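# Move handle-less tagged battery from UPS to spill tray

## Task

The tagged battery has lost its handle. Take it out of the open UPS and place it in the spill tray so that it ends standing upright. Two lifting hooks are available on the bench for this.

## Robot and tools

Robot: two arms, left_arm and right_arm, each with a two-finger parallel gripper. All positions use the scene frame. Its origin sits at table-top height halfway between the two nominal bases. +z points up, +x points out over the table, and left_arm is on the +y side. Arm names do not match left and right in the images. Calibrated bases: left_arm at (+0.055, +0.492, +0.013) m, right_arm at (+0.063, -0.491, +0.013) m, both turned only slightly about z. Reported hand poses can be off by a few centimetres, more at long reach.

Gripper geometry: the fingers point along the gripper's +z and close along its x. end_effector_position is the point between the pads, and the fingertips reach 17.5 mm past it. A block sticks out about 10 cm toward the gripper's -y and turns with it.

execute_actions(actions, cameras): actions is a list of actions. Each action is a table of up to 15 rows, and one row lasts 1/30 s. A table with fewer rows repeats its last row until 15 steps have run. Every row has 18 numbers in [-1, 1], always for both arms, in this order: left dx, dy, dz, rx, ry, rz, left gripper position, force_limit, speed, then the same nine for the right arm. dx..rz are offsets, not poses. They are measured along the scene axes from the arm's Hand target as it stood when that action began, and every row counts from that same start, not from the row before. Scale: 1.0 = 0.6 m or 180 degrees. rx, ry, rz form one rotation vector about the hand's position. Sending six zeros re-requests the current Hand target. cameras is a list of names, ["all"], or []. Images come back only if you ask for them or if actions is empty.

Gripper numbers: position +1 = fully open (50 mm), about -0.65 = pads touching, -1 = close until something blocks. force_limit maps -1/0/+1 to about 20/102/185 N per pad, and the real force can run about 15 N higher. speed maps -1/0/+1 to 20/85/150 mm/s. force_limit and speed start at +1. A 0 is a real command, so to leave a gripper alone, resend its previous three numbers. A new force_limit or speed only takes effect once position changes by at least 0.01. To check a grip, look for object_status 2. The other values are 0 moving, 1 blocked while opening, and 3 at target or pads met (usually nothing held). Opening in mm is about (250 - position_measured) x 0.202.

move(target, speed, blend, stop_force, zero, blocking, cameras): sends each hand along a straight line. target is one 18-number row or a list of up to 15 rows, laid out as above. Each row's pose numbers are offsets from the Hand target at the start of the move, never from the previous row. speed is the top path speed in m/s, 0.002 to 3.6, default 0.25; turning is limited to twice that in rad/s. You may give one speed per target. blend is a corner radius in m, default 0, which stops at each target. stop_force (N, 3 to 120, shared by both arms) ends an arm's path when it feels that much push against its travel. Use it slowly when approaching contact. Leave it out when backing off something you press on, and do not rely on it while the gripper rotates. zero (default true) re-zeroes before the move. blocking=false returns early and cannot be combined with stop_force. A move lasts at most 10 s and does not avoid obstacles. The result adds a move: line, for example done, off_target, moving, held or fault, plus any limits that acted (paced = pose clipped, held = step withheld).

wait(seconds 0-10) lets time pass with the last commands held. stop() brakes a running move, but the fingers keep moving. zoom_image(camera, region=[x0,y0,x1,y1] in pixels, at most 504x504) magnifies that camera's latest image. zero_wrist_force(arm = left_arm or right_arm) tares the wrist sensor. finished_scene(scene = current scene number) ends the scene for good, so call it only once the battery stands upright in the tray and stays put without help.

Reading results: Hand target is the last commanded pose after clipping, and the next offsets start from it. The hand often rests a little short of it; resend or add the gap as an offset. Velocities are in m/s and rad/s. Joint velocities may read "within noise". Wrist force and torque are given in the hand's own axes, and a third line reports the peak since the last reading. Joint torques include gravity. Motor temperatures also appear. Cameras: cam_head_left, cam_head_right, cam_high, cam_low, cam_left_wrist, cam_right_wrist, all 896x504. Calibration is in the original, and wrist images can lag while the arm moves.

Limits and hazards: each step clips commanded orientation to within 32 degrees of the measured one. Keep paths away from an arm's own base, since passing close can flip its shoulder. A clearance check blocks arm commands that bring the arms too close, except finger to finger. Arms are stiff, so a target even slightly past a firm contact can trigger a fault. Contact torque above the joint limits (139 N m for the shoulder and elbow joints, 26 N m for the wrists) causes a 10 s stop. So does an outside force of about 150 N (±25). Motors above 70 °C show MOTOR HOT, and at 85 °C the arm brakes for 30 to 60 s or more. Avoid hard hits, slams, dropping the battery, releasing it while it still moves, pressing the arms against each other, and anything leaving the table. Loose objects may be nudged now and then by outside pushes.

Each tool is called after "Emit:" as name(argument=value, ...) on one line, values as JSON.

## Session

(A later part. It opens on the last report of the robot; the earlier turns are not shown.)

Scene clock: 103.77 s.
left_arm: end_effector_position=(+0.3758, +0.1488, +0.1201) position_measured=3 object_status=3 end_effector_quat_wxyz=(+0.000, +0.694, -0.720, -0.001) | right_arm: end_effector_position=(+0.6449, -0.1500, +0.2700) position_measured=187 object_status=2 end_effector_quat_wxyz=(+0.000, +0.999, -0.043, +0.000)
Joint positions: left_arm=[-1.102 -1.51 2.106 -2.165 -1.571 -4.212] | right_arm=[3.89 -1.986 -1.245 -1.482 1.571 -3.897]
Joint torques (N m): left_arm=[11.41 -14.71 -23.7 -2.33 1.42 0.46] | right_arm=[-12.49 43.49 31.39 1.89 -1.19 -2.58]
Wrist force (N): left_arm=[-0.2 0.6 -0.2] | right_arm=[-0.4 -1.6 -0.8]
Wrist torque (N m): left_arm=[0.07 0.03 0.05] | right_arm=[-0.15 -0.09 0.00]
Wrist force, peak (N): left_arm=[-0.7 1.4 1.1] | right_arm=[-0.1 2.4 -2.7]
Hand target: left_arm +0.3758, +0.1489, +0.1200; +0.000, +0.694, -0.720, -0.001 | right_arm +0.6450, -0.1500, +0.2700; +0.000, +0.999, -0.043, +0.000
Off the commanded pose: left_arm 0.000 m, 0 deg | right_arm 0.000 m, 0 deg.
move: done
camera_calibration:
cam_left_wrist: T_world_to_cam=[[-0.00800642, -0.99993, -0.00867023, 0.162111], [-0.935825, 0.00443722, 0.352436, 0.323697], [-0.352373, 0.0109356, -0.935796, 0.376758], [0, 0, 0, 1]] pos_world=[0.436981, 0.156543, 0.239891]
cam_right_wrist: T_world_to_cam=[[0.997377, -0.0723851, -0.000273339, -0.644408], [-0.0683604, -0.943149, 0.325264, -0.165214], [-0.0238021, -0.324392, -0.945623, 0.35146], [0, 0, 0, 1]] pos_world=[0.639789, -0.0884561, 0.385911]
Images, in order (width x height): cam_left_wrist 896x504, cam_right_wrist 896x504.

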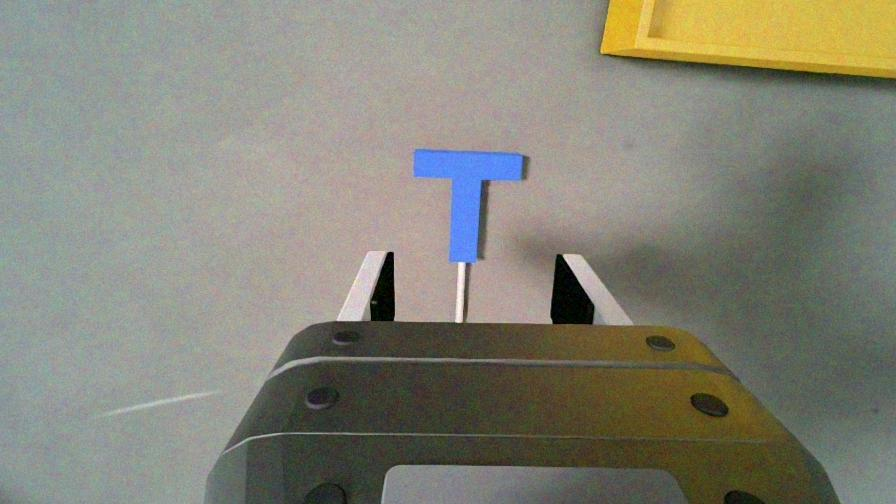

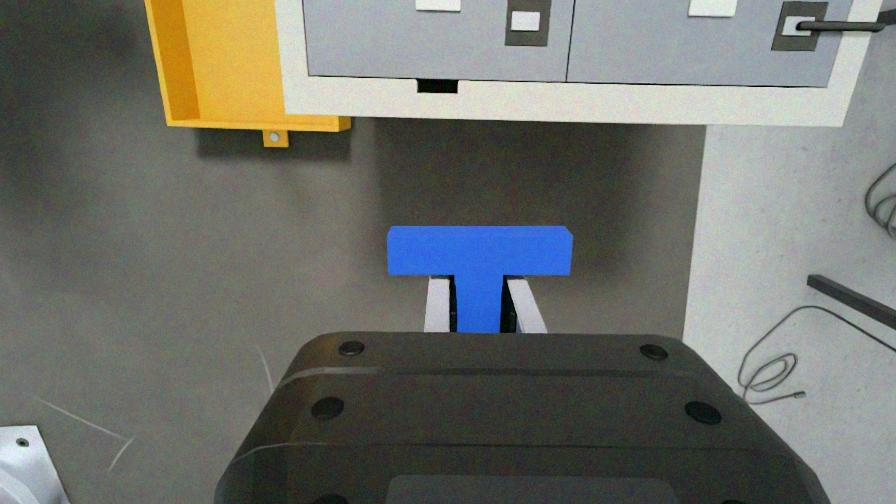

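Emit:
zoom_image(camera="cam_right_wrist", region=[400, 60, 480, 130])

Scaled by 6.300.

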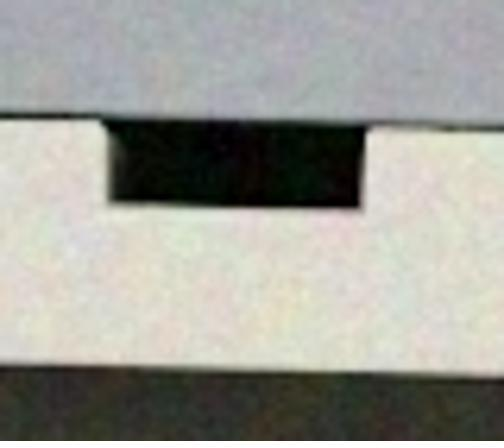

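Emit:
zoom_image(camera="cam_left_wrist", region=[440, 255, 490, 320])

Emit:
move(target=[0.0008,-0.0002,-0.155,0,0,0,1,-0.5,-0.5,0,0,0,0,0,0,-0.98,0.2,-0.5], speed=0.15)

Emit:
move(target=[0,0,-0.025,0,0,0,1,-0.5,-0.5,0,0,0,0,0,0,-0.98,0.2,-0.5], speed=0.006, stop_force=4, cameras=["cam_left_wrist"])

Scaled by 7.754.

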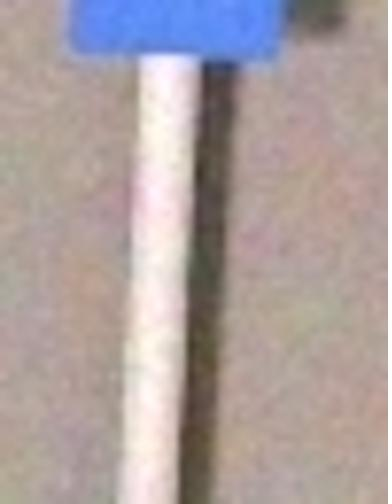

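Scene clock: 107.63 s.
left_arm: end_effector_position=(+0.3763, +0.1488, +0.0271) position_measured=3 object_status=3 end_effector_quat_wxyz=(+0.000, +0.694, -0.720, -0.001) | right_arm: end_effector_position=(+0.6450, -0.1500, +0.2700) position_measured=187 object_status=2 end_effector_quat_wxyz=(+0.000, +0.999, -0.043, +0.000)
Joint positions: left_arm=[-1.101 -1.332 2.21 -2.447 -1.571 -4.211] | right_arm=[3.89 -1.986 -1.245 -1.482 1.571 -3.897]
Joint torques (N m): left_arm=[8.58 -20.29 -27.03 -4.59 -1.19 1.13] | right_arm=[-11.8 43.89 34.52 1.98 -2.82 -2.99]
Wrist force (N): left_arm=[-0.1 0.9 -0.3] | right_arm=[-0.1 -1.6 -0.6]
Wrist torque (N m): left_arm=[0.11 0.00 -0.09] | right_arm=[-0.15 -0.15 -0.02]
Wrist force, peak (N): left_arm=[-0.3 0.4 -2.1] | right_arm=[-0.5 -2.0 -0.7]
Hand target: left_arm +0.3763, +0.1487, +0.0270; +0.000, +0.694, -0.720, -0.001 | right_arm +0.6450, -0.1500, +0.2700; +0.000, +0.999, -0.043, +0.000
Off the commanded pose: left_arm 0.000 m, 0 deg | right_arm 0.000 m, 0 deg.
move: done

Scene clock: 110.10 s.
left_arm: end_effector_position=(+0.3763, +0.1487, +0.0190) position_measured=3 object_status=3 end_effector_quat_wxyz=(+0.000, +0.694, -0.720, -0.001) | right_arm: end_effector_position=(+0.6450, -0.1500, +0.2700) position_measured=187 object_status=2 end_effector_quat_wxyz=(+0.000, +0.999, -0.043, +0.000)
Joint positions: left_arm=[-1.101 -1.313 2.217 -2.472 -1.571 -4.211] | right_arm=[3.89 -1.986 -1.245 -1.482 1.571 -3.897]
Joint torques (N m): left_arm=[0.7 -36.18 -21.91 -0.88 -0.43 -0.34] | right_arm=[-12.52 45.39 28.91 3.43 -2.6 -2.91]
Wrist force (N): left_arm=[1.0 0.1 -3.8] | right_arm=[-0.6 -1.5 -0.8]
Wrist torque (N m): left_arm=[0.13 0.09 -0.11] | right_arm=[-0.13 -0.06 0.00]
Wrist force, peak (N): left_arm=[-4.4 3.6 -18.1] | right_arm=[-0.6 -2.0 -0.9]
Hand target: left_arm +0.3763, +0.1487, +0.0190; +0.000, +0.694, -0.720, -0.001 (not the last commanded pose) | right_arm +0.6450, -0.1500, +0.2700; +0.000, +0.999, -0.043, +0.000
Off the commanded pose: left_arm 0.007 m, 0 deg | right_arm 0.000 m, 0 deg.
move: contact (left_arm)
camera_calibration:
cam_left_wrist: T_world_to_cam=[[-0.00804327, -0.999929, -0.00876249, 0.161168], [-0.935792, 0.00443815, 0.352524, 0.359864], [-0.35246, 0.0110353, -0.935762, 0.282379], [0, 0, 0, 1]] pos_world=[0.437582, 0.156443, 0.138792]
Images, in order (width x height): cam_left_wrist 896x504.

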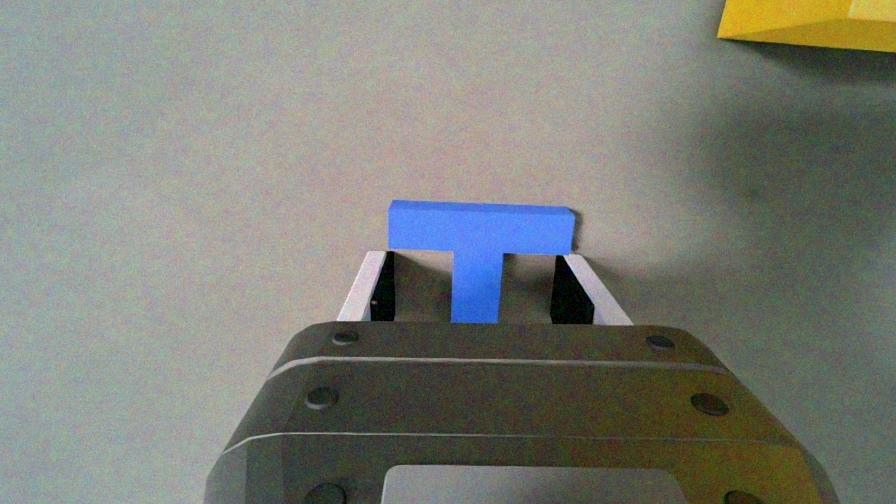

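Emit:
move(target=[[0,0,0.0033,0,0,0,1,0.2,-0.5,0,0,0,0,0,0,-0.98,0.2,-0.5],[0,0,0.0033,0,0,0,-1,0.2,-0.5,0,0,0,0,0,0,-0.98,0.2,-0.5],[0,0,0.3,0,0,0,-1,0.2,-0.5,0,0,0.1,0,0,0,-0.98,0.2,-0.5]], speed=[0.02,0.02,0.25], cameras=["cam_left_wrist","cam_high","cam_low"])

Emit:
zoom_image(camera="cam_high", region=[340, 150, 560, 330])

Scene clock: 113.77 s.
left_arm: end_effector_position=(+0.3763, +0.1487, +0.1989) position_measured=189 object_status=2 end_effector_quat_wxyz=(+0.000, +0.694, -0.720, -0.001) | right_arm: end_effector_position=(+0.6450, -0.1500, +0.3300) position_measured=187 object_status=2 end_effector_quat_wxyz=(+0.000, +0.999, -0.043, +0.000)
Joint positions: left_arm=[-1.101 -1.605 1.975 -1.939 -1.571 -4.211] | right_arm=[3.89 -1.984 -1.095 -1.634 1.571 -3.897]
Joint torques (N m): left_arm=[-11.27 -28.19 -26.06 -0.8 1.9 -1.66] | right_arm=[-9.83 49.05 22.07 3.49 -1.63 -1.97]
Wrist force (N): left_arm=[0.2 0.5 0.5] | right_arm=[-0.6 -1.4 -0.5]
Wrist torque (N m): left_arm=[0.06 -0.03 -0.07] | right_arm=[-0.13 -0.08 0.00]
Wrist force, peak (N): left_arm=[0.9 -0.5 -3.8] | right_arm=[-0.3 -1.8 -1.7]
Hand target: left_arm +0.3763, +0.1487, +0.1990; +0.000, +0.694, -0.720, -0.001 | right_arm +0.6450, -0.1500, +0.3300; +0.000, +0.999, -0.043, +0.000
Off the commanded pose: left_arm 0.000 m, 0 deg | right_arm 0.000 m, 0 deg.
move: done
camera_calibration:
cam_left_wrist: T_world_to_cam=[[-0.00800658, -0.99993, -0.00866946, 0.162699], [-0.935792, 0.00443661, 0.352524, 0.296445], [-0.352461, 0.0109353, -0.935763, 0.450739], [0, 0, 0, 1]] pos_world=[0.437581, 0.156443, 0.318691]
Images, in order (width x height): cam_high 896x504, cam_low 896x504, cam_left_wrist 896x504.

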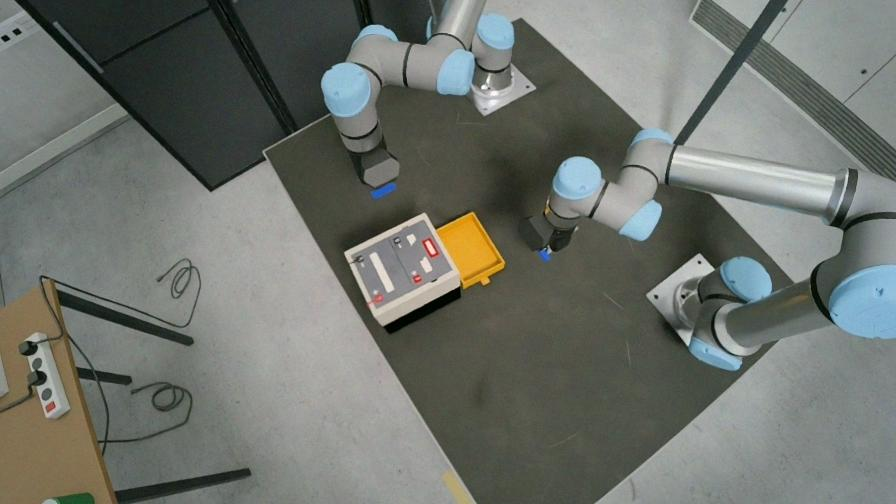

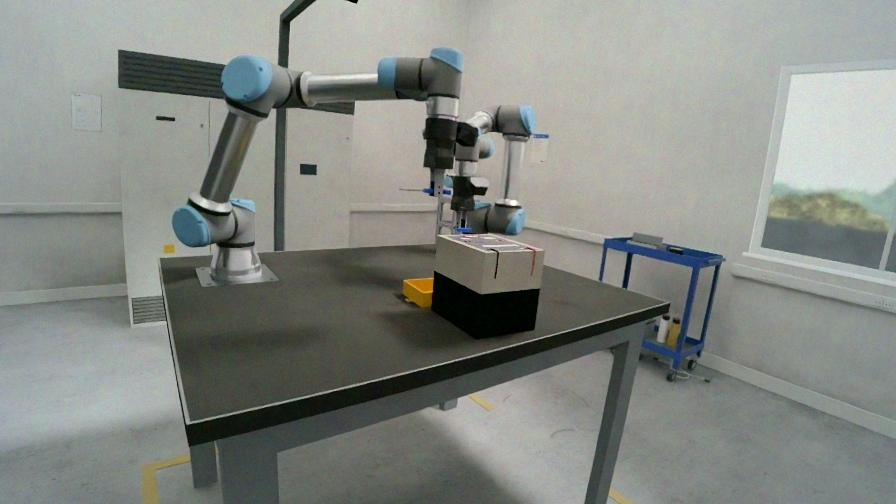

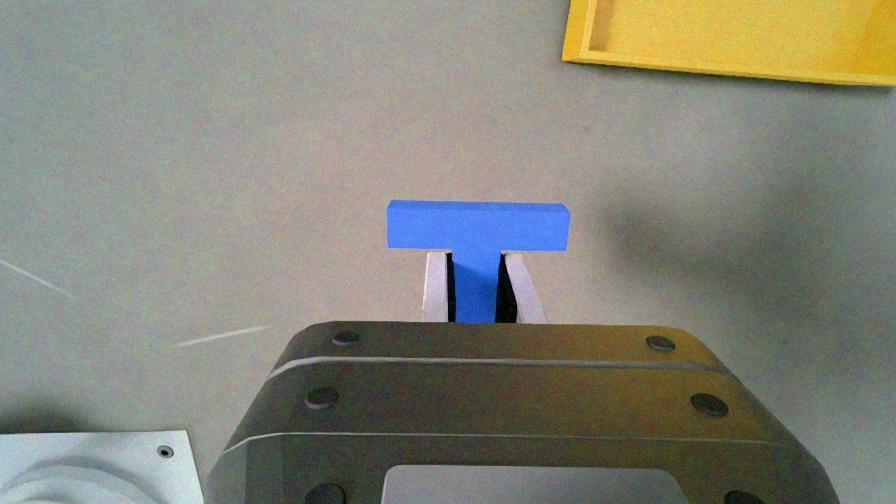

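Scaled by 2.291.

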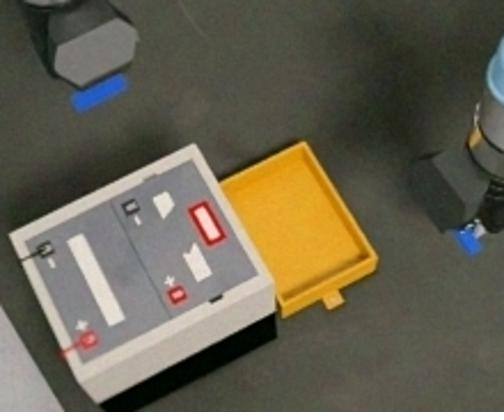

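Emit:
move(target=[[0.206,0.219,0.235,0,0,-0.5167,-1,0.2,-0.5,0,0,0,0,0,0,-0.98,0.2,-0.5],[0.373,0.052,0.235,-0.4113,-0.3622,-0.3972,-1,0.2,-0.5,0,0,0,0,0,0,-0.98,0.2,-0.5],[0.4645,-0.0685,0.16,-0.4113,-0.3622,-0.3972,-1,0.2,-0.5,0,0,0,0,0,0,-0.98,0.2,-0.5]], blend=[0.05,0.02,0], speed=[0.35,0.35,0.15], cameras=["all"])

Emit:
zoom_image(camera="cam_head_left", region=[370, 120, 470, 190])

Emit:
zoom_image(camera="cam_low", region=[430, 190, 570, 300])

Scene clock: 123.57 s.
left_arm: end_effector_position=(+0.6550, +0.1076, +0.2950) position_measured=189 object_status=2 end_effector_quat_wxyz=(-0.032, +0.032, +0.706, -0.706) | right_arm: end_effector_position=(+0.6450, -0.1500, +0.3300) position_measured=187 object_status=2 end_effector_quat_wxyz=(+0.000, +0.999, -0.043, +0.000)
Joint positions: left_arm=[-0.406 -0.705 1.415 -3.852 -2.82 -3.142] | right_arm=[3.89 -1.984 -1.095 -1.634 1.571 -3.897]
Joint torques (N m): left_arm=[10.63 -46.48 -15.98 -2.99 -1.86 -0.6] | right_arm=[-7.67 57.06 29.75 2.36 1.92 -2.26]
Wrist force (N): left_arm=[0.5 1.0 -1.4] | right_arm=[-0.3 -1.7 -0.5]
Wrist torque (N m): left_arm=[-0.43 -0.45 -0.56] | right_arm=[-0.16 -0.11 -0.01]
Wrist force, peak (N): left_arm=[-1.0 2.5 0.2] | right_arm=[-0.5 -1.8 -0.9]
Hand target: left_arm +0.6550, +0.1076, +0.2950; -0.031, +0.032, +0.706, -0.706 | right_arm +0.6450, -0.1500, +0.3300; +0.000, +0.999, -0.043, +0.000
Off the commanded pose: left_arm 0.000 m, 0 deg | right_arm 0.000 m, 0 deg.
move: done
camera_calibration:
cam_left_wrist: T_world_to_cam=[[-0.996268, 0.0814276, 0.0286167, 0.644529], [0.00192599, 0.352449, -0.935829, 0.251926], [-0.0862883, -0.932282, -0.351291, 0.394071], [0, 0, 0, 1]] pos_world=[0.675642, 0.226111, 0.355749]
cam_right_wrist: T_world_to_cam=[[0.99737, -0.0724784, -0.000217374, -0.644421], [-0.06846, -0.943049, 0.325532, -0.184777], [-0.023799, -0.324661, -0.945531, 0.40813], [0, 0, 0, 1]] pos_world=[0.639789, -0.0884561, 0.445911]

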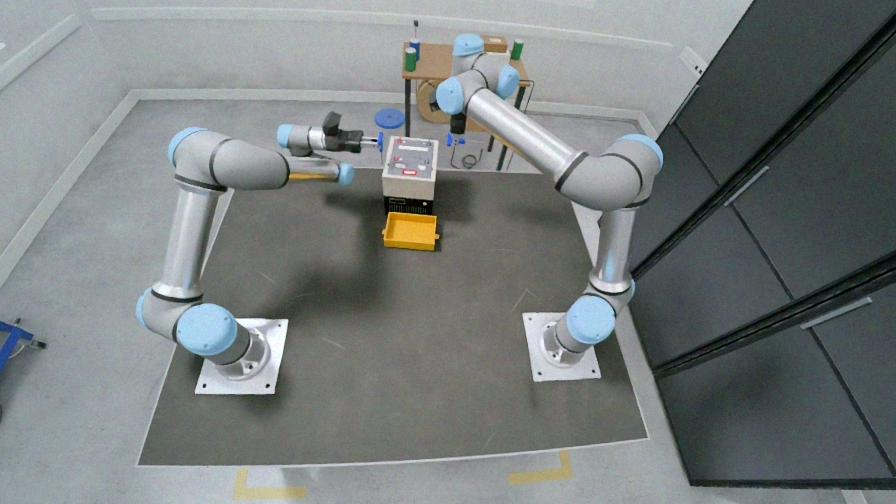

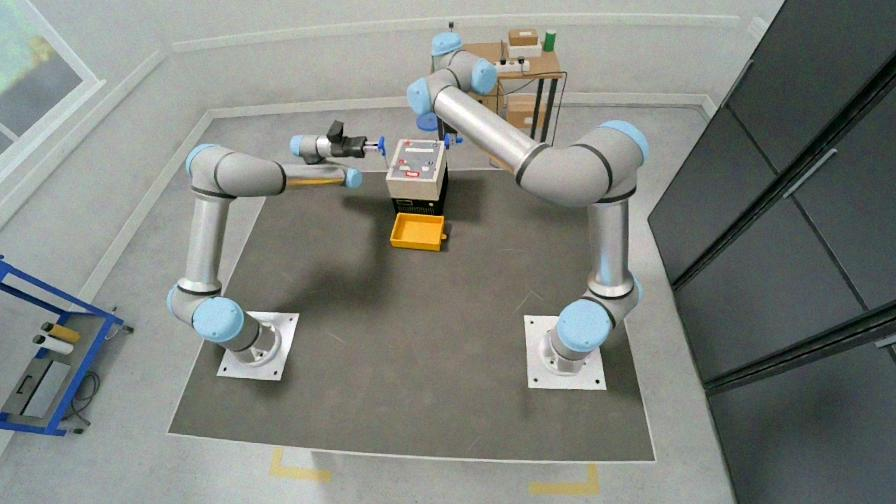

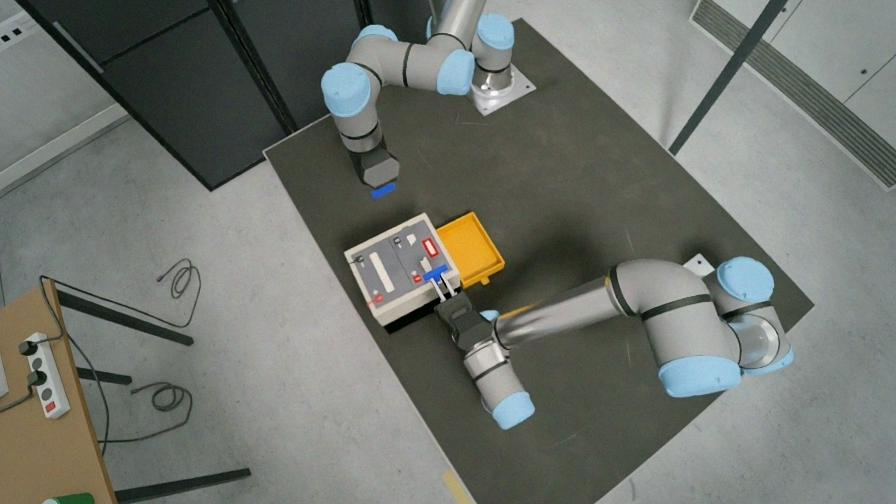

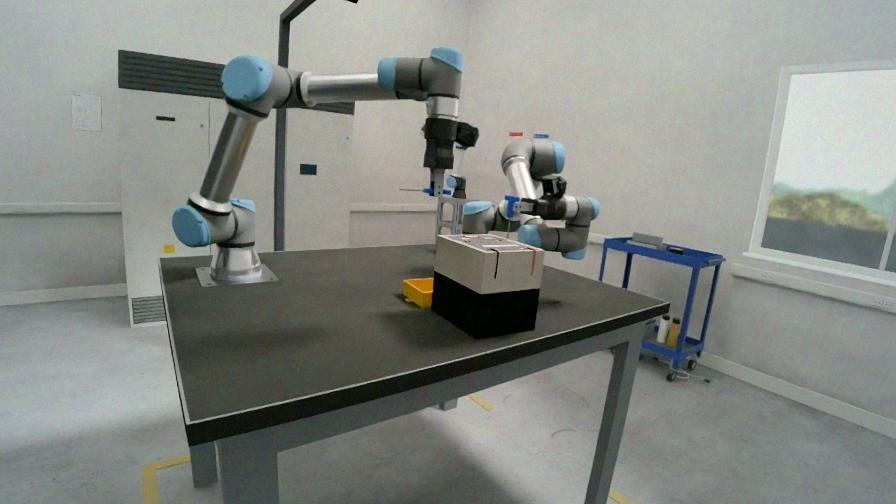

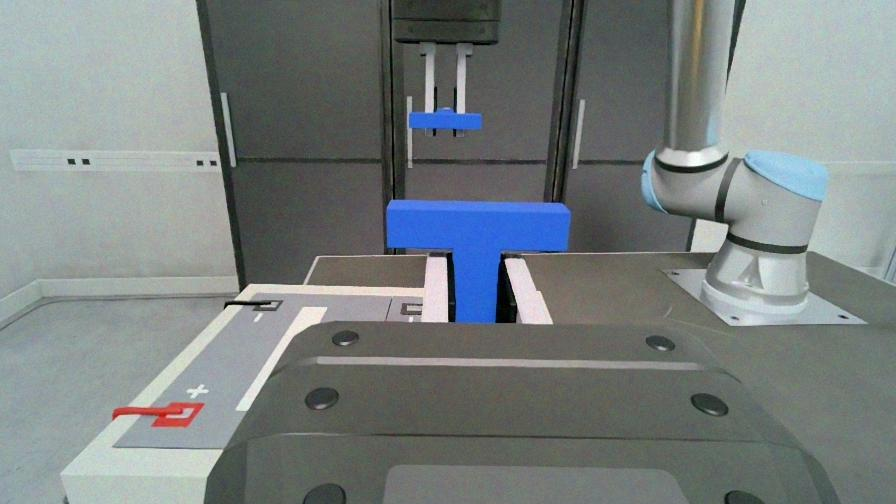

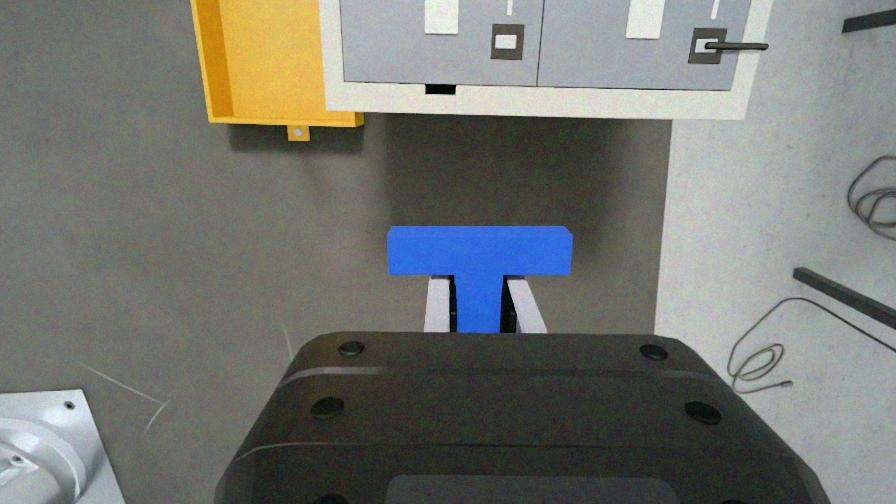

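Scaled by 5.040.

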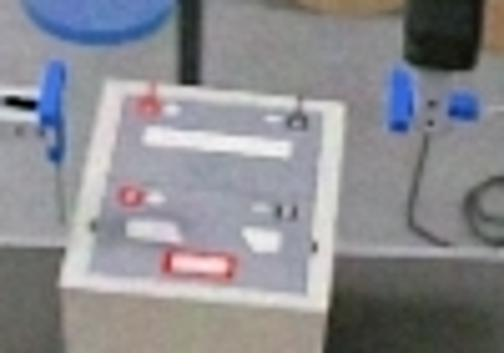

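Scaled by 3.600.

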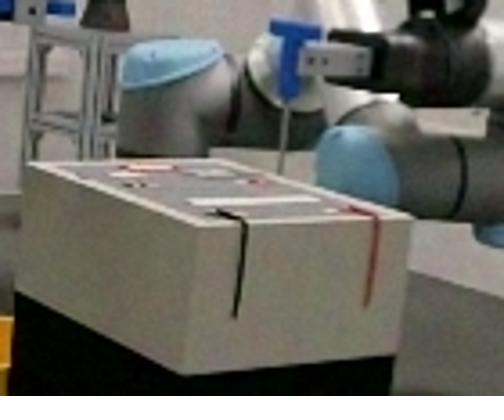

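Emit:
move(target=[-0.0021,-0.0233,0,0,0,0,-1,0.2,-0.5,0,0,0,0,0,0,-0.98,0.2,-0.5], speed=0.005, stop_force=4)

Scene clock: 127.27 s.
left_arm: end_effector_position=(+0.6542, +0.0987, +0.2950) position_measured=189 object_status=2 end_effector_quat_wxyz=(-0.031, +0.031, +0.706, -0.706) | right_arm: end_effector_position=(+0.6450, -0.1500, +0.3300) position_measured=187 object_status=2 end_effector_quat_wxyz=(+0.000, +0.999, -0.043, +0.000)
Joint positions: left_arm=[-0.42 -0.703 1.411 -3.849 -2.806 -3.142] | right_arm=[3.89 -1.984 -1.095 -1.634 1.571 -3.897]
Joint torques (N m): left_arm=[8.84 -53.43 -10.69 -2.09 -1.91 0.95] | right_arm=[-8.77 56.66 32.26 2.25 2.05 -2.27]
Wrist force (N): left_arm=[1.2 -0.8 -5.2] | right_arm=[-0.4 -1.8 -0.5]
Wrist torque (N m): left_arm=[-0.80 -0.38 -0.65] | right_arm=[-0.18 -0.10 -0.01]
Wrist force, peak (N): left_arm=[1.5 -1.1 -5.9] | right_arm=[-0.6 -2.0 -0.6]
Hand target: left_arm +0.6542, +0.0987, +0.2950; -0.031, +0.032, +0.706, -0.706 (not the last commanded pose) | right_arm +0.6450, -0.1500, +0.3300; +0.000, +0.999, -0.043, +0.000
Off the commanded pose: left_arm 0.005 m, 0 deg | right_arm 0.000 m, 0 deg.
move: contact (left_arm)

Emit:
move(target=[[0.0004,0.005,0,0,0,0,-1,0.2,-0.5,0,0.02,-0.01,0.02,0,0,-0.98,0.2,-0.5],[0.0004,0.005,0.0333,0,0,0,-1,0.2,-0.5,0.0063,0.09,-0.04,0.09,0,0,-0.98,0.2,-0.5],[-0.002,-0.0222,0.0333,0,0,0,-1,0.2,-0.5,0.0083,0.2083,-0.1017,0.1667,0,0,-0.98,0.2,-0.5]], blend=[0.002,0.002,0], speed=[0.05,0.1,0.1], cameras=["cam_right_wrist","cam_left_wrist"])

Emit:
zoom_image(camera="cam_right_wrist", region=[380, 40, 520, 180])

Scene clock: 132.47 s.
left_arm: end_effector_position=(+0.6530, +0.0852, +0.3150) position_measured=189 object_status=2 end_effector_quat_wxyz=(-0.031, +0.032, +0.706, -0.706) | right_arm: end_effector_position=(+0.6499, -0.0250, +0.2689) position_measured=187 object_status=2 end_effector_quat_wxyz=(-0.258, +0.965, -0.042, -0.012)
Joint positions: left_arm=[-0.44 -0.73 1.4 -3.812 -2.786 -3.142] | right_arm=[3.88 -2.036 -1.356 -0.958 1.957 -3.835]
Joint torques (N m): left_arm=[8.55 -46.41 -20.11 0.39 -1.87 0.99] | right_arm=[-7.93 59.48 36.28 4.08 -1.49 -2.9]
Wrist force (N): left_arm=[0.3 1.1 -1.3] | right_arm=[0.1 -0.4 -1.3]
Wrist torque (N m): left_arm=[-0.42 -0.42 -0.57] | right_arm=[-0.11 -0.18 -0.09]
Wrist force, peak (N): left_arm=[1.4 -0.9 -5.8] | right_arm=[-0.3 -1.9 -0.8]
Hand target: left_arm +0.6530, +0.0853, +0.3150; -0.031, +0.032, +0.706, -0.706 | right_arm +0.6500, -0.0251, +0.2690; -0.259, +0.965, -0.042, -0.011
Off the commanded pose: left_arm 0.000 m, 0 deg | right_arm 0.000 m, 0 deg.
move: done
camera_calibration:
cam_left_wrist: T_world_to_cam=[[-0.996277, 0.0813378, 0.0285736, 0.643928], [0.00193456, 0.352449, -0.935829, 0.278536], [-0.086189, -0.93229, -0.351294, 0.379985], [0, 0, 0, 1]] pos_world=[0.673742, 0.203711, 0.375749]
cam_right_wrist: T_world_to_cam=[[0.997365, -0.0626256, -0.0366203, -0.630298], [-0.0684616, -0.979488, -0.189515, 0.0909275], [-0.0240006, 0.191522, -0.981195, 0.413616], [0, 0, 0, 1]] pos_world=[0.644789, -0.0296272, 0.399989]
Images, in order (width x height): cam_left_wrist 896x504, cam_right_wrist 896x504.

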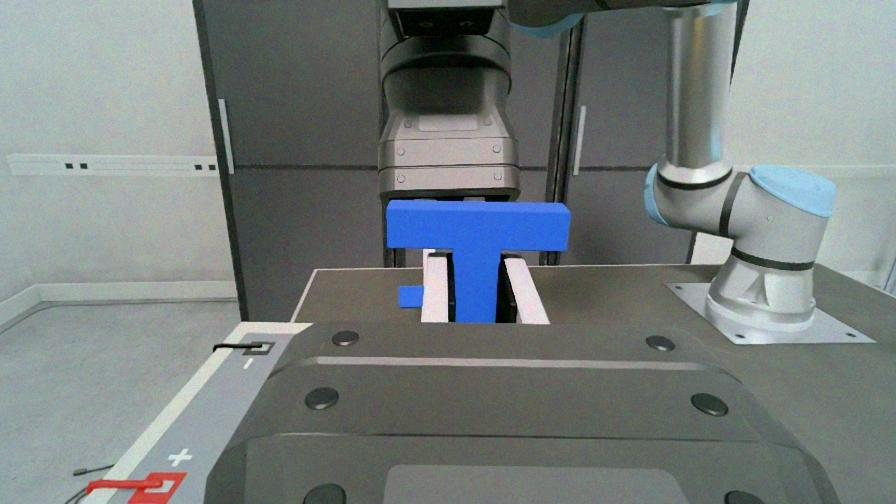

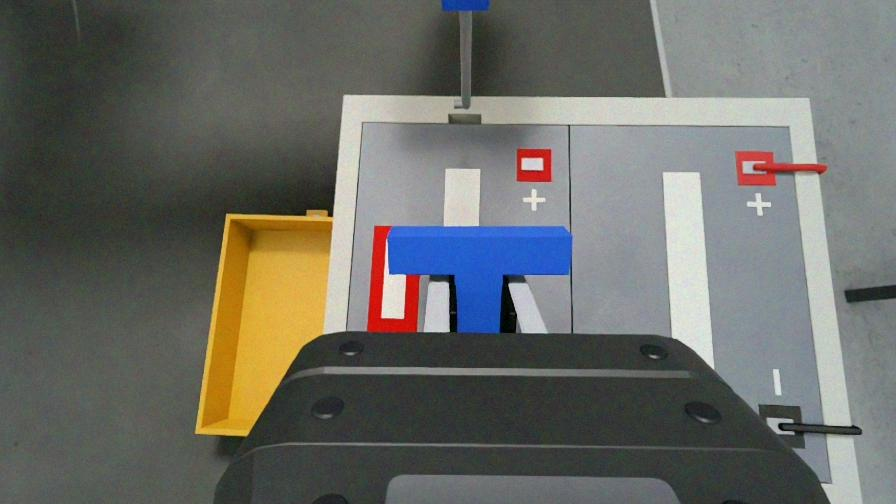

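Scaled by 3.600.

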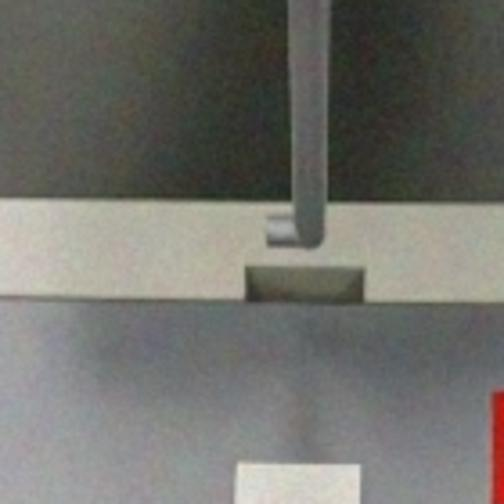

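Emit:
move(target=[0.0017,0,-0.0083,0,0,0,-1,0.2,-0.5,0,0,0,0,0,0,-0.98,0.2,-0.5], speed=0.05, cameras=["cam_right_wrist"])

Emit:
zoom_image(camera="cam_right_wrist", region=[430, 80, 500, 150])

Scene clock: 134.40 s.
left_arm: end_effector_position=(+0.6540, +0.0853, +0.3099) position_measured=189 object_status=2 end_effector_quat_wxyz=(-0.031, +0.032, +0.706, -0.706) | right_arm: end_effector_position=(+0.6500, -0.0251, +0.2690) position_measured=187 object_status=2 end_effector_quat_wxyz=(-0.259, +0.965, -0.042, -0.011)
Joint positions: left_arm=[-0.439 -0.721 1.397 -3.819 -2.787 -3.142] | right_arm=[3.88 -2.036 -1.356 -0.958 1.957 -3.835]
Joint torques (N m): left_arm=[9.95 -56.06 -25.37 -1.7 -2.2 0.15] | right_arm=[-13.17 60.28 37.3 4.81 -0.14 -2.89]
Wrist force (N): left_arm=[0.3 1.1 -1.1] | right_arm=[0.3 -0.2 -1.4]
Wrist torque (N m): left_arm=[-0.42 -0.42 -0.56] | right_arm=[-0.07 -0.21 -0.08]
Wrist force, peak (N): left_arm=[0.2 1.4 -1.2] | right_arm=[0.3 -0.7 -1.6]
Hand target: left_arm +0.6540, +0.0853, +0.3100; -0.031, +0.032, +0.706, -0.706 | right_arm +0.6500, -0.0251, +0.2690; -0.259, +0.965, -0.042, -0.011
Off the commanded pose: left_arm 0.000 m, 0 deg | right_arm 0.000 m, 0 deg.
move: done
camera_calibration:
cam_right_wrist: T_world_to_cam=[[0.997372, -0.0626733, -0.0363374, -0.63042], [-0.0684593, -0.979447, -0.189727, 0.0909335], [-0.0236997, 0.191716, -0.981164, 0.413533], [0, 0, 0, 1]] pos_world=[0.644789, -0.0297269, 0.400088]
Images, in order (width x height): cam_right_wrist 896x504.

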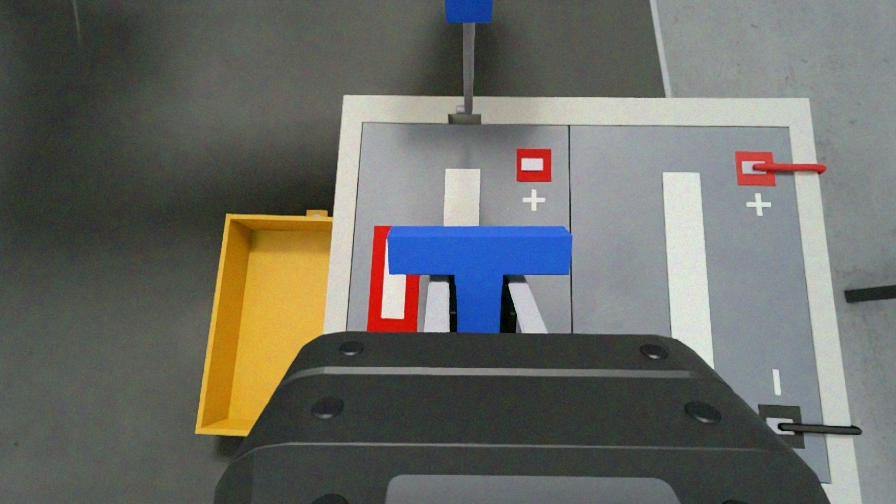

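Scaled by 7.200.

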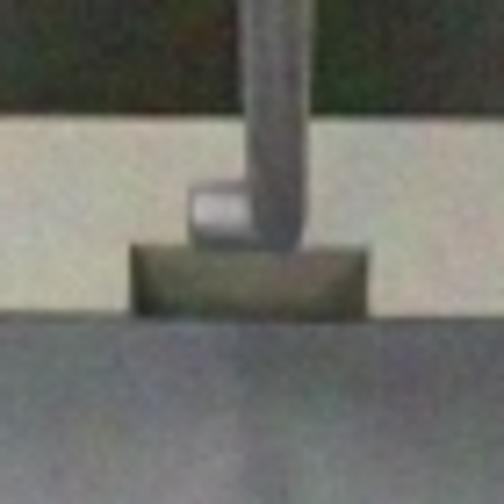

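Emit:
move(target=[[0.0007,0.0083,0,0,0,0,-1,0.2,-0.5,0,0,0,0,0,0,-0.98,0.2,-0.5],[0.0007,0.0083,-0.0167,0,0,0,-1,0.2,-0.5,0,0,0,0,0,0,-0.98,0.2,-0.5]], speed=[0.03,0.005], stop_force=4, cameras=["cam_right_wrist"])

Emit:
zoom_image(camera="cam_right_wrist", region=[430, 80, 500, 150])

Scene clock: 138.57 s.
left_arm: end_effector_position=(+0.6544, +0.0903, +0.3006) position_measured=189 object_status=2 end_effector_quat_wxyz=(-0.031, +0.032, +0.706, -0.706) | right_arm: end_effector_position=(+0.6500, -0.0251, +0.2690) position_measured=187 object_status=2 end_effector_quat_wxyz=(-0.259, +0.965, -0.042, -0.011)
Joint positions: left_arm=[-0.432 -0.708 1.402 -3.836 -2.794 -3.142] | right_arm=[3.88 -2.036 -1.356 -0.958 1.957 -3.835]
Joint torques (N m): left_arm=[-11 -58.19 -13.78 1.67 2.32 0.46] | right_arm=[-12.91 54.57 34.73 3.53 2.64 -2.85]
Wrist force (N): left_arm=[0.5 -3.9 -1.0] | right_arm=[-0.1 -0.3 -1.4]
Wrist torque (N m): left_arm=[-0.42 -0.43 -0.57] | right_arm=[-0.07 -0.15 -0.08]
Wrist force, peak (N): left_arm=[0.5 -9.6 -1.1] | right_arm=[0.4 -0.3 -1.8]
Hand target: left_arm +0.6544, +0.0903, +0.3007; -0.031, +0.032, +0.706, -0.706 (not the last commanded pose) | right_arm +0.6500, -0.0251, +0.2690; -0.259, +0.965, -0.042, -0.011
Off the commanded pose: left_arm 0.001 m, 0 deg | right_arm 0.000 m, 0 deg.
move: contact (left_arm); path passed 1 of 2 targets
camera_calibration:
cam_right_wrist: T_world_to_cam=[[0.99737, -0.0626542, -0.0364352, -0.630378], [-0.0684591, -0.979449, -0.189721, 0.0909307], [-0.0237996, 0.191716, -0.981162, 0.413596], [0, 0, 0, 1]] pos_world=[0.644789, -0.029727, 0.400088]
Images, in order (width x height): cam_right_wrist 896x504.

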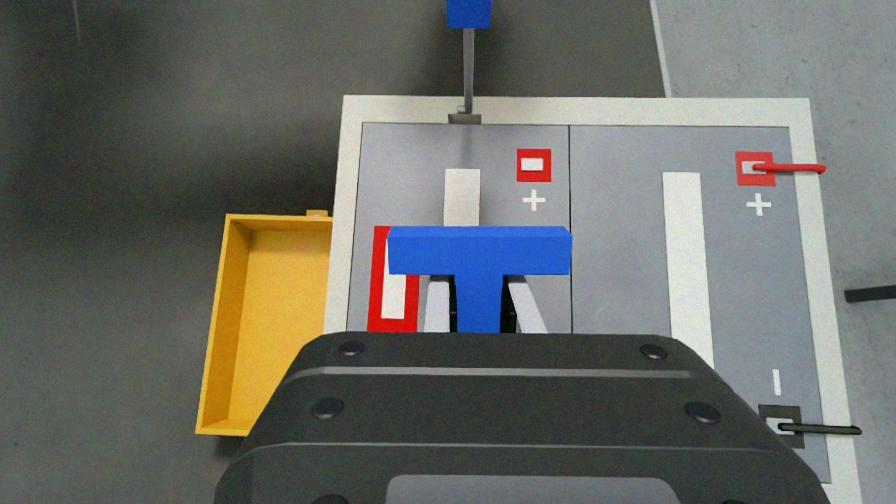

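Scaled by 7.200.

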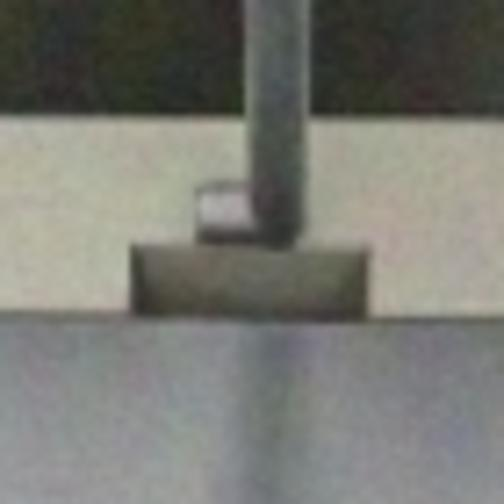

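Emit:
zoom_image(camera="cam_right_wrist", region=[444, 92, 486, 128])

Scaled by 12.000.

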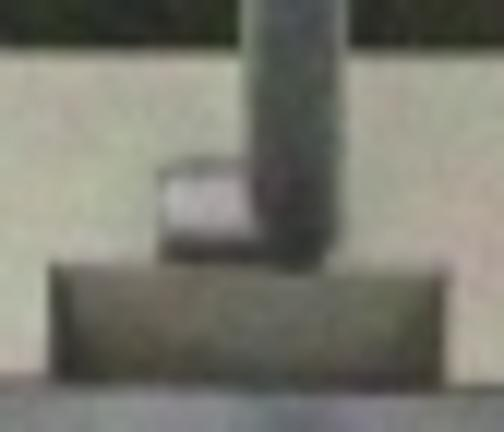

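Emit:
move(target=[[0,0,0.004,0,0,0,-1,0.2,-0.5,0,0,0,0,0,0,-0.98,0.2,-0.5],[-0.0005,-0.0061,0.004,0,0,0,-1,0.2,-0.5,0,0,0,0,0,0,-0.98,0.2,-0.5]], speed=0.03)

Emit:
move(target=[0,0,-0.0278,0,0,0,-1,0.2,-0.5,0,0,0,0,0,0,-0.98,0.2,-0.5], speed=0.006, stop_force=4, cameras=["cam_right_wrist"])

Emit:
zoom_image(camera="cam_right_wrist", region=[430, 80, 500, 150])

Scene clock: 142.00 s.
left_arm: end_effector_position=(+0.6541, +0.0865, +0.3031) position_measured=189 object_status=2 end_effector_quat_wxyz=(-0.031, +0.032, +0.706, -0.706) | right_arm: end_effector_position=(+0.6500, -0.0251, +0.2690) position_measured=187 object_status=2 end_effector_quat_wxyz=(-0.259, +0.965, -0.042, -0.011)
Joint positions: left_arm=[-0.437 -0.711 1.399 -3.831 -2.788 -3.142] | right_arm=[3.88 -2.036 -1.356 -0.958 1.957 -3.835]
Joint torques (N m): left_arm=[10.08 -41.89 -18.98 0.49 -1.87 -0.49] | right_arm=[-13.94 52.54 33.71 3.37 3.04 -2.63]
Wrist force (N): left_arm=[0.2 0.9 -1.2] | right_arm=[0.2 -0.2 -1.3]
Wrist torque (N m): left_arm=[-0.45 -0.40 -0.57] | right_arm=[-0.06 -0.19 -0.09]
Wrist force, peak (N): left_arm=[0.4 -3.8 -1.5] | right_arm=[0.0 -0.2 -1.7]
Hand target: left_arm +0.6541, +0.0867, +0.3031; -0.031, +0.032, +0.706, -0.706 | right_arm +0.6500, -0.0251, +0.2690; -0.259, +0.965, -0.042, -0.011
Off the commanded pose: left_arm 0.000 m, 0 deg | right_arm 0.000 m, 0 deg.
move: done

Scene clock: 145.40 s.
left_arm: end_effector_position=(+0.6541, +0.0867, +0.2863) position_measured=189 object_status=2 end_effector_quat_wxyz=(-0.031, +0.032, +0.706, -0.706) | right_arm: end_effector_position=(+0.6500, -0.0251, +0.2690) position_measured=187 object_status=2 end_effector_quat_wxyz=(-0.259, +0.965, -0.042, -0.011)
Joint positions: left_arm=[-0.437 -0.685 1.401 -3.859 -2.789 -3.142] | right_arm=[3.88 -2.036 -1.356 -0.958 1.957 -3.835]
Joint torques (N m): left_arm=[10.64 -59.43 -7.33 0.55 -2.25 -0.14] | right_arm=[-11.59 51.13 31.92 3.51 2.87 -2.76]
Wrist force (N): left_arm=[0.1 1.0 -1.0] | right_arm=[0.1 -0.5 -1.4]
Wrist torque (N m): left_arm=[-0.42 -0.39 -0.56] | right_arm=[-0.11 -0.19 -0.08]
Wrist force, peak (N): left_arm=[0.6 1.5 -1.2] | right_arm=[0.3 -0.6 -1.6]
Hand target: left_arm +0.6541, +0.0867, +0.2864; -0.031, +0.032, +0.706, -0.706 | right_arm +0.6500, -0.0251, +0.2690; -0.259, +0.965, -0.042, -0.011
Off the commanded pose: left_arm 0.000 m, 0 deg | right_arm 0.000 m, 0 deg.
move: done
camera_calibration:
cam_right_wrist: T_world_to_cam=[[0.99737, -0.0626542, -0.0364352, -0.630378], [-0.0684591, -0.979449, -0.189721, 0.0909307], [-0.0237996, 0.191716, -0.981162, 0.413596], [0, 0, 0, 1]] pos_world=[0.644789, -0.029727, 0.400088]
Images, in order (width x height): cam_right_wrist 896x504.

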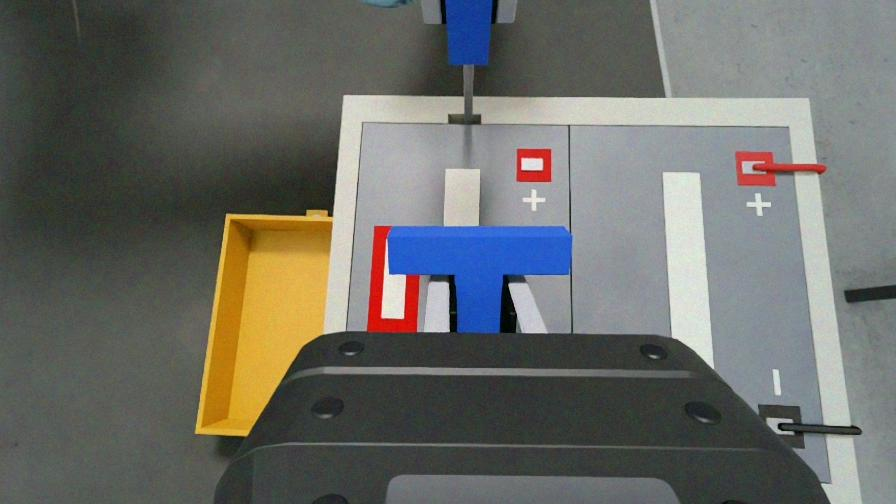

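Scaled by 7.200.

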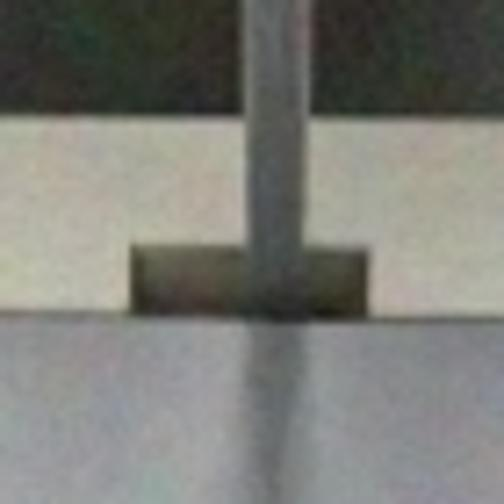

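Emit:
move(target=[-0.0082,-0.0007,0,0,0,0.1111,-1,0.2,-0.5,0,0,0,0,0,0,-0.98,0.2,-0.5], speed=0.1, cameras=["cam_right_wrist"])

Emit:
zoom_image(camera="cam_right_wrist", region=[430, 80, 500, 150])

Scene clock: 148.90 s.
left_arm: end_effector_position=(+0.6491, +0.0862, +0.2864) position_measured=189 object_status=2 end_effector_quat_wxyz=(+0.092, -0.091, +0.701, -0.701) | right_arm: end_effector_position=(+0.6500, -0.0251, +0.2690) position_measured=187 object_status=2 end_effector_quat_wxyz=(-0.259, +0.965, -0.042, -0.011)
Joint positions: left_arm=[-0.526 -0.836 1.722 -4.028 -2.351 -3.142] | right_arm=[3.88 -2.036 -1.356 -0.958 1.957 -3.835]
Joint torques (N m): left_arm=[10.07 -35.96 -24.65 0.25 -0.72 0.85] | right_arm=[-11.97 49.44 32.45 3.48 2.94 -2.69]
Wrist force (N): left_arm=[-0.7 1.0 -1.9] | right_arm=[0.3 -0.5 -1.2]
Wrist torque (N m): left_arm=[-0.54 -0.39 -0.55] | right_arm=[-0.12 -0.20 -0.09]
Wrist force, peak (N): left_arm=[-1.8 2.1 -2.1] | right_arm=[0.0 -0.3 -1.7]
Hand target: left_arm +0.6492, +0.0862, +0.2864; +0.092, -0.092, +0.701, -0.701 | right_arm +0.6500, -0.0251, +0.2690; -0.259, +0.965, -0.042, -0.011
Off the commanded pose: left_arm 0.000 m, 0 deg | right_arm 0.000 m, 0 deg.
move: done
camera_calibration:
cam_right_wrist: T_world_to_cam=[[0.99737, -0.0626542, -0.0364352, -0.630378], [-0.0684591, -0.979449, -0.189721, 0.0909307], [-0.0237996, 0.191716, -0.981162, 0.413596], [0, 0, 0, 1]] pos_world=[0.644789, -0.029727, 0.400088]
Images, in order (width x height): cam_right_wrist 896x504.

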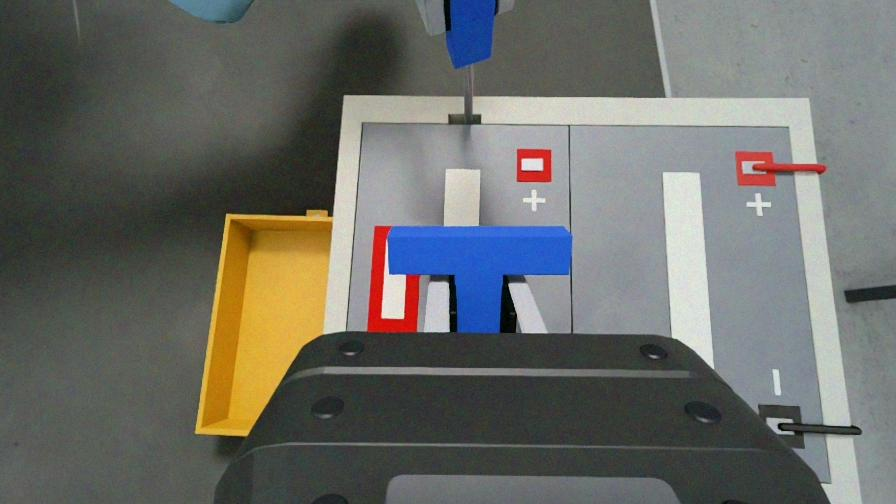

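Scaled by 7.200.

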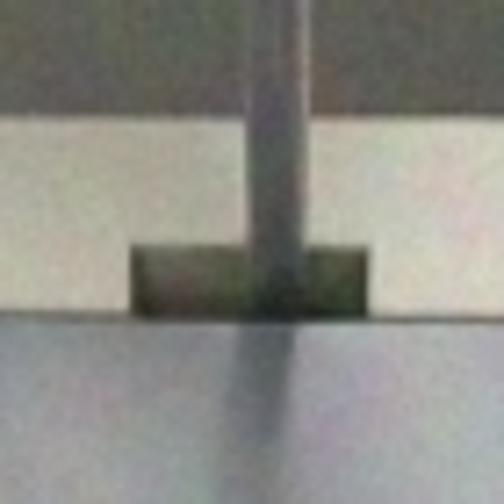

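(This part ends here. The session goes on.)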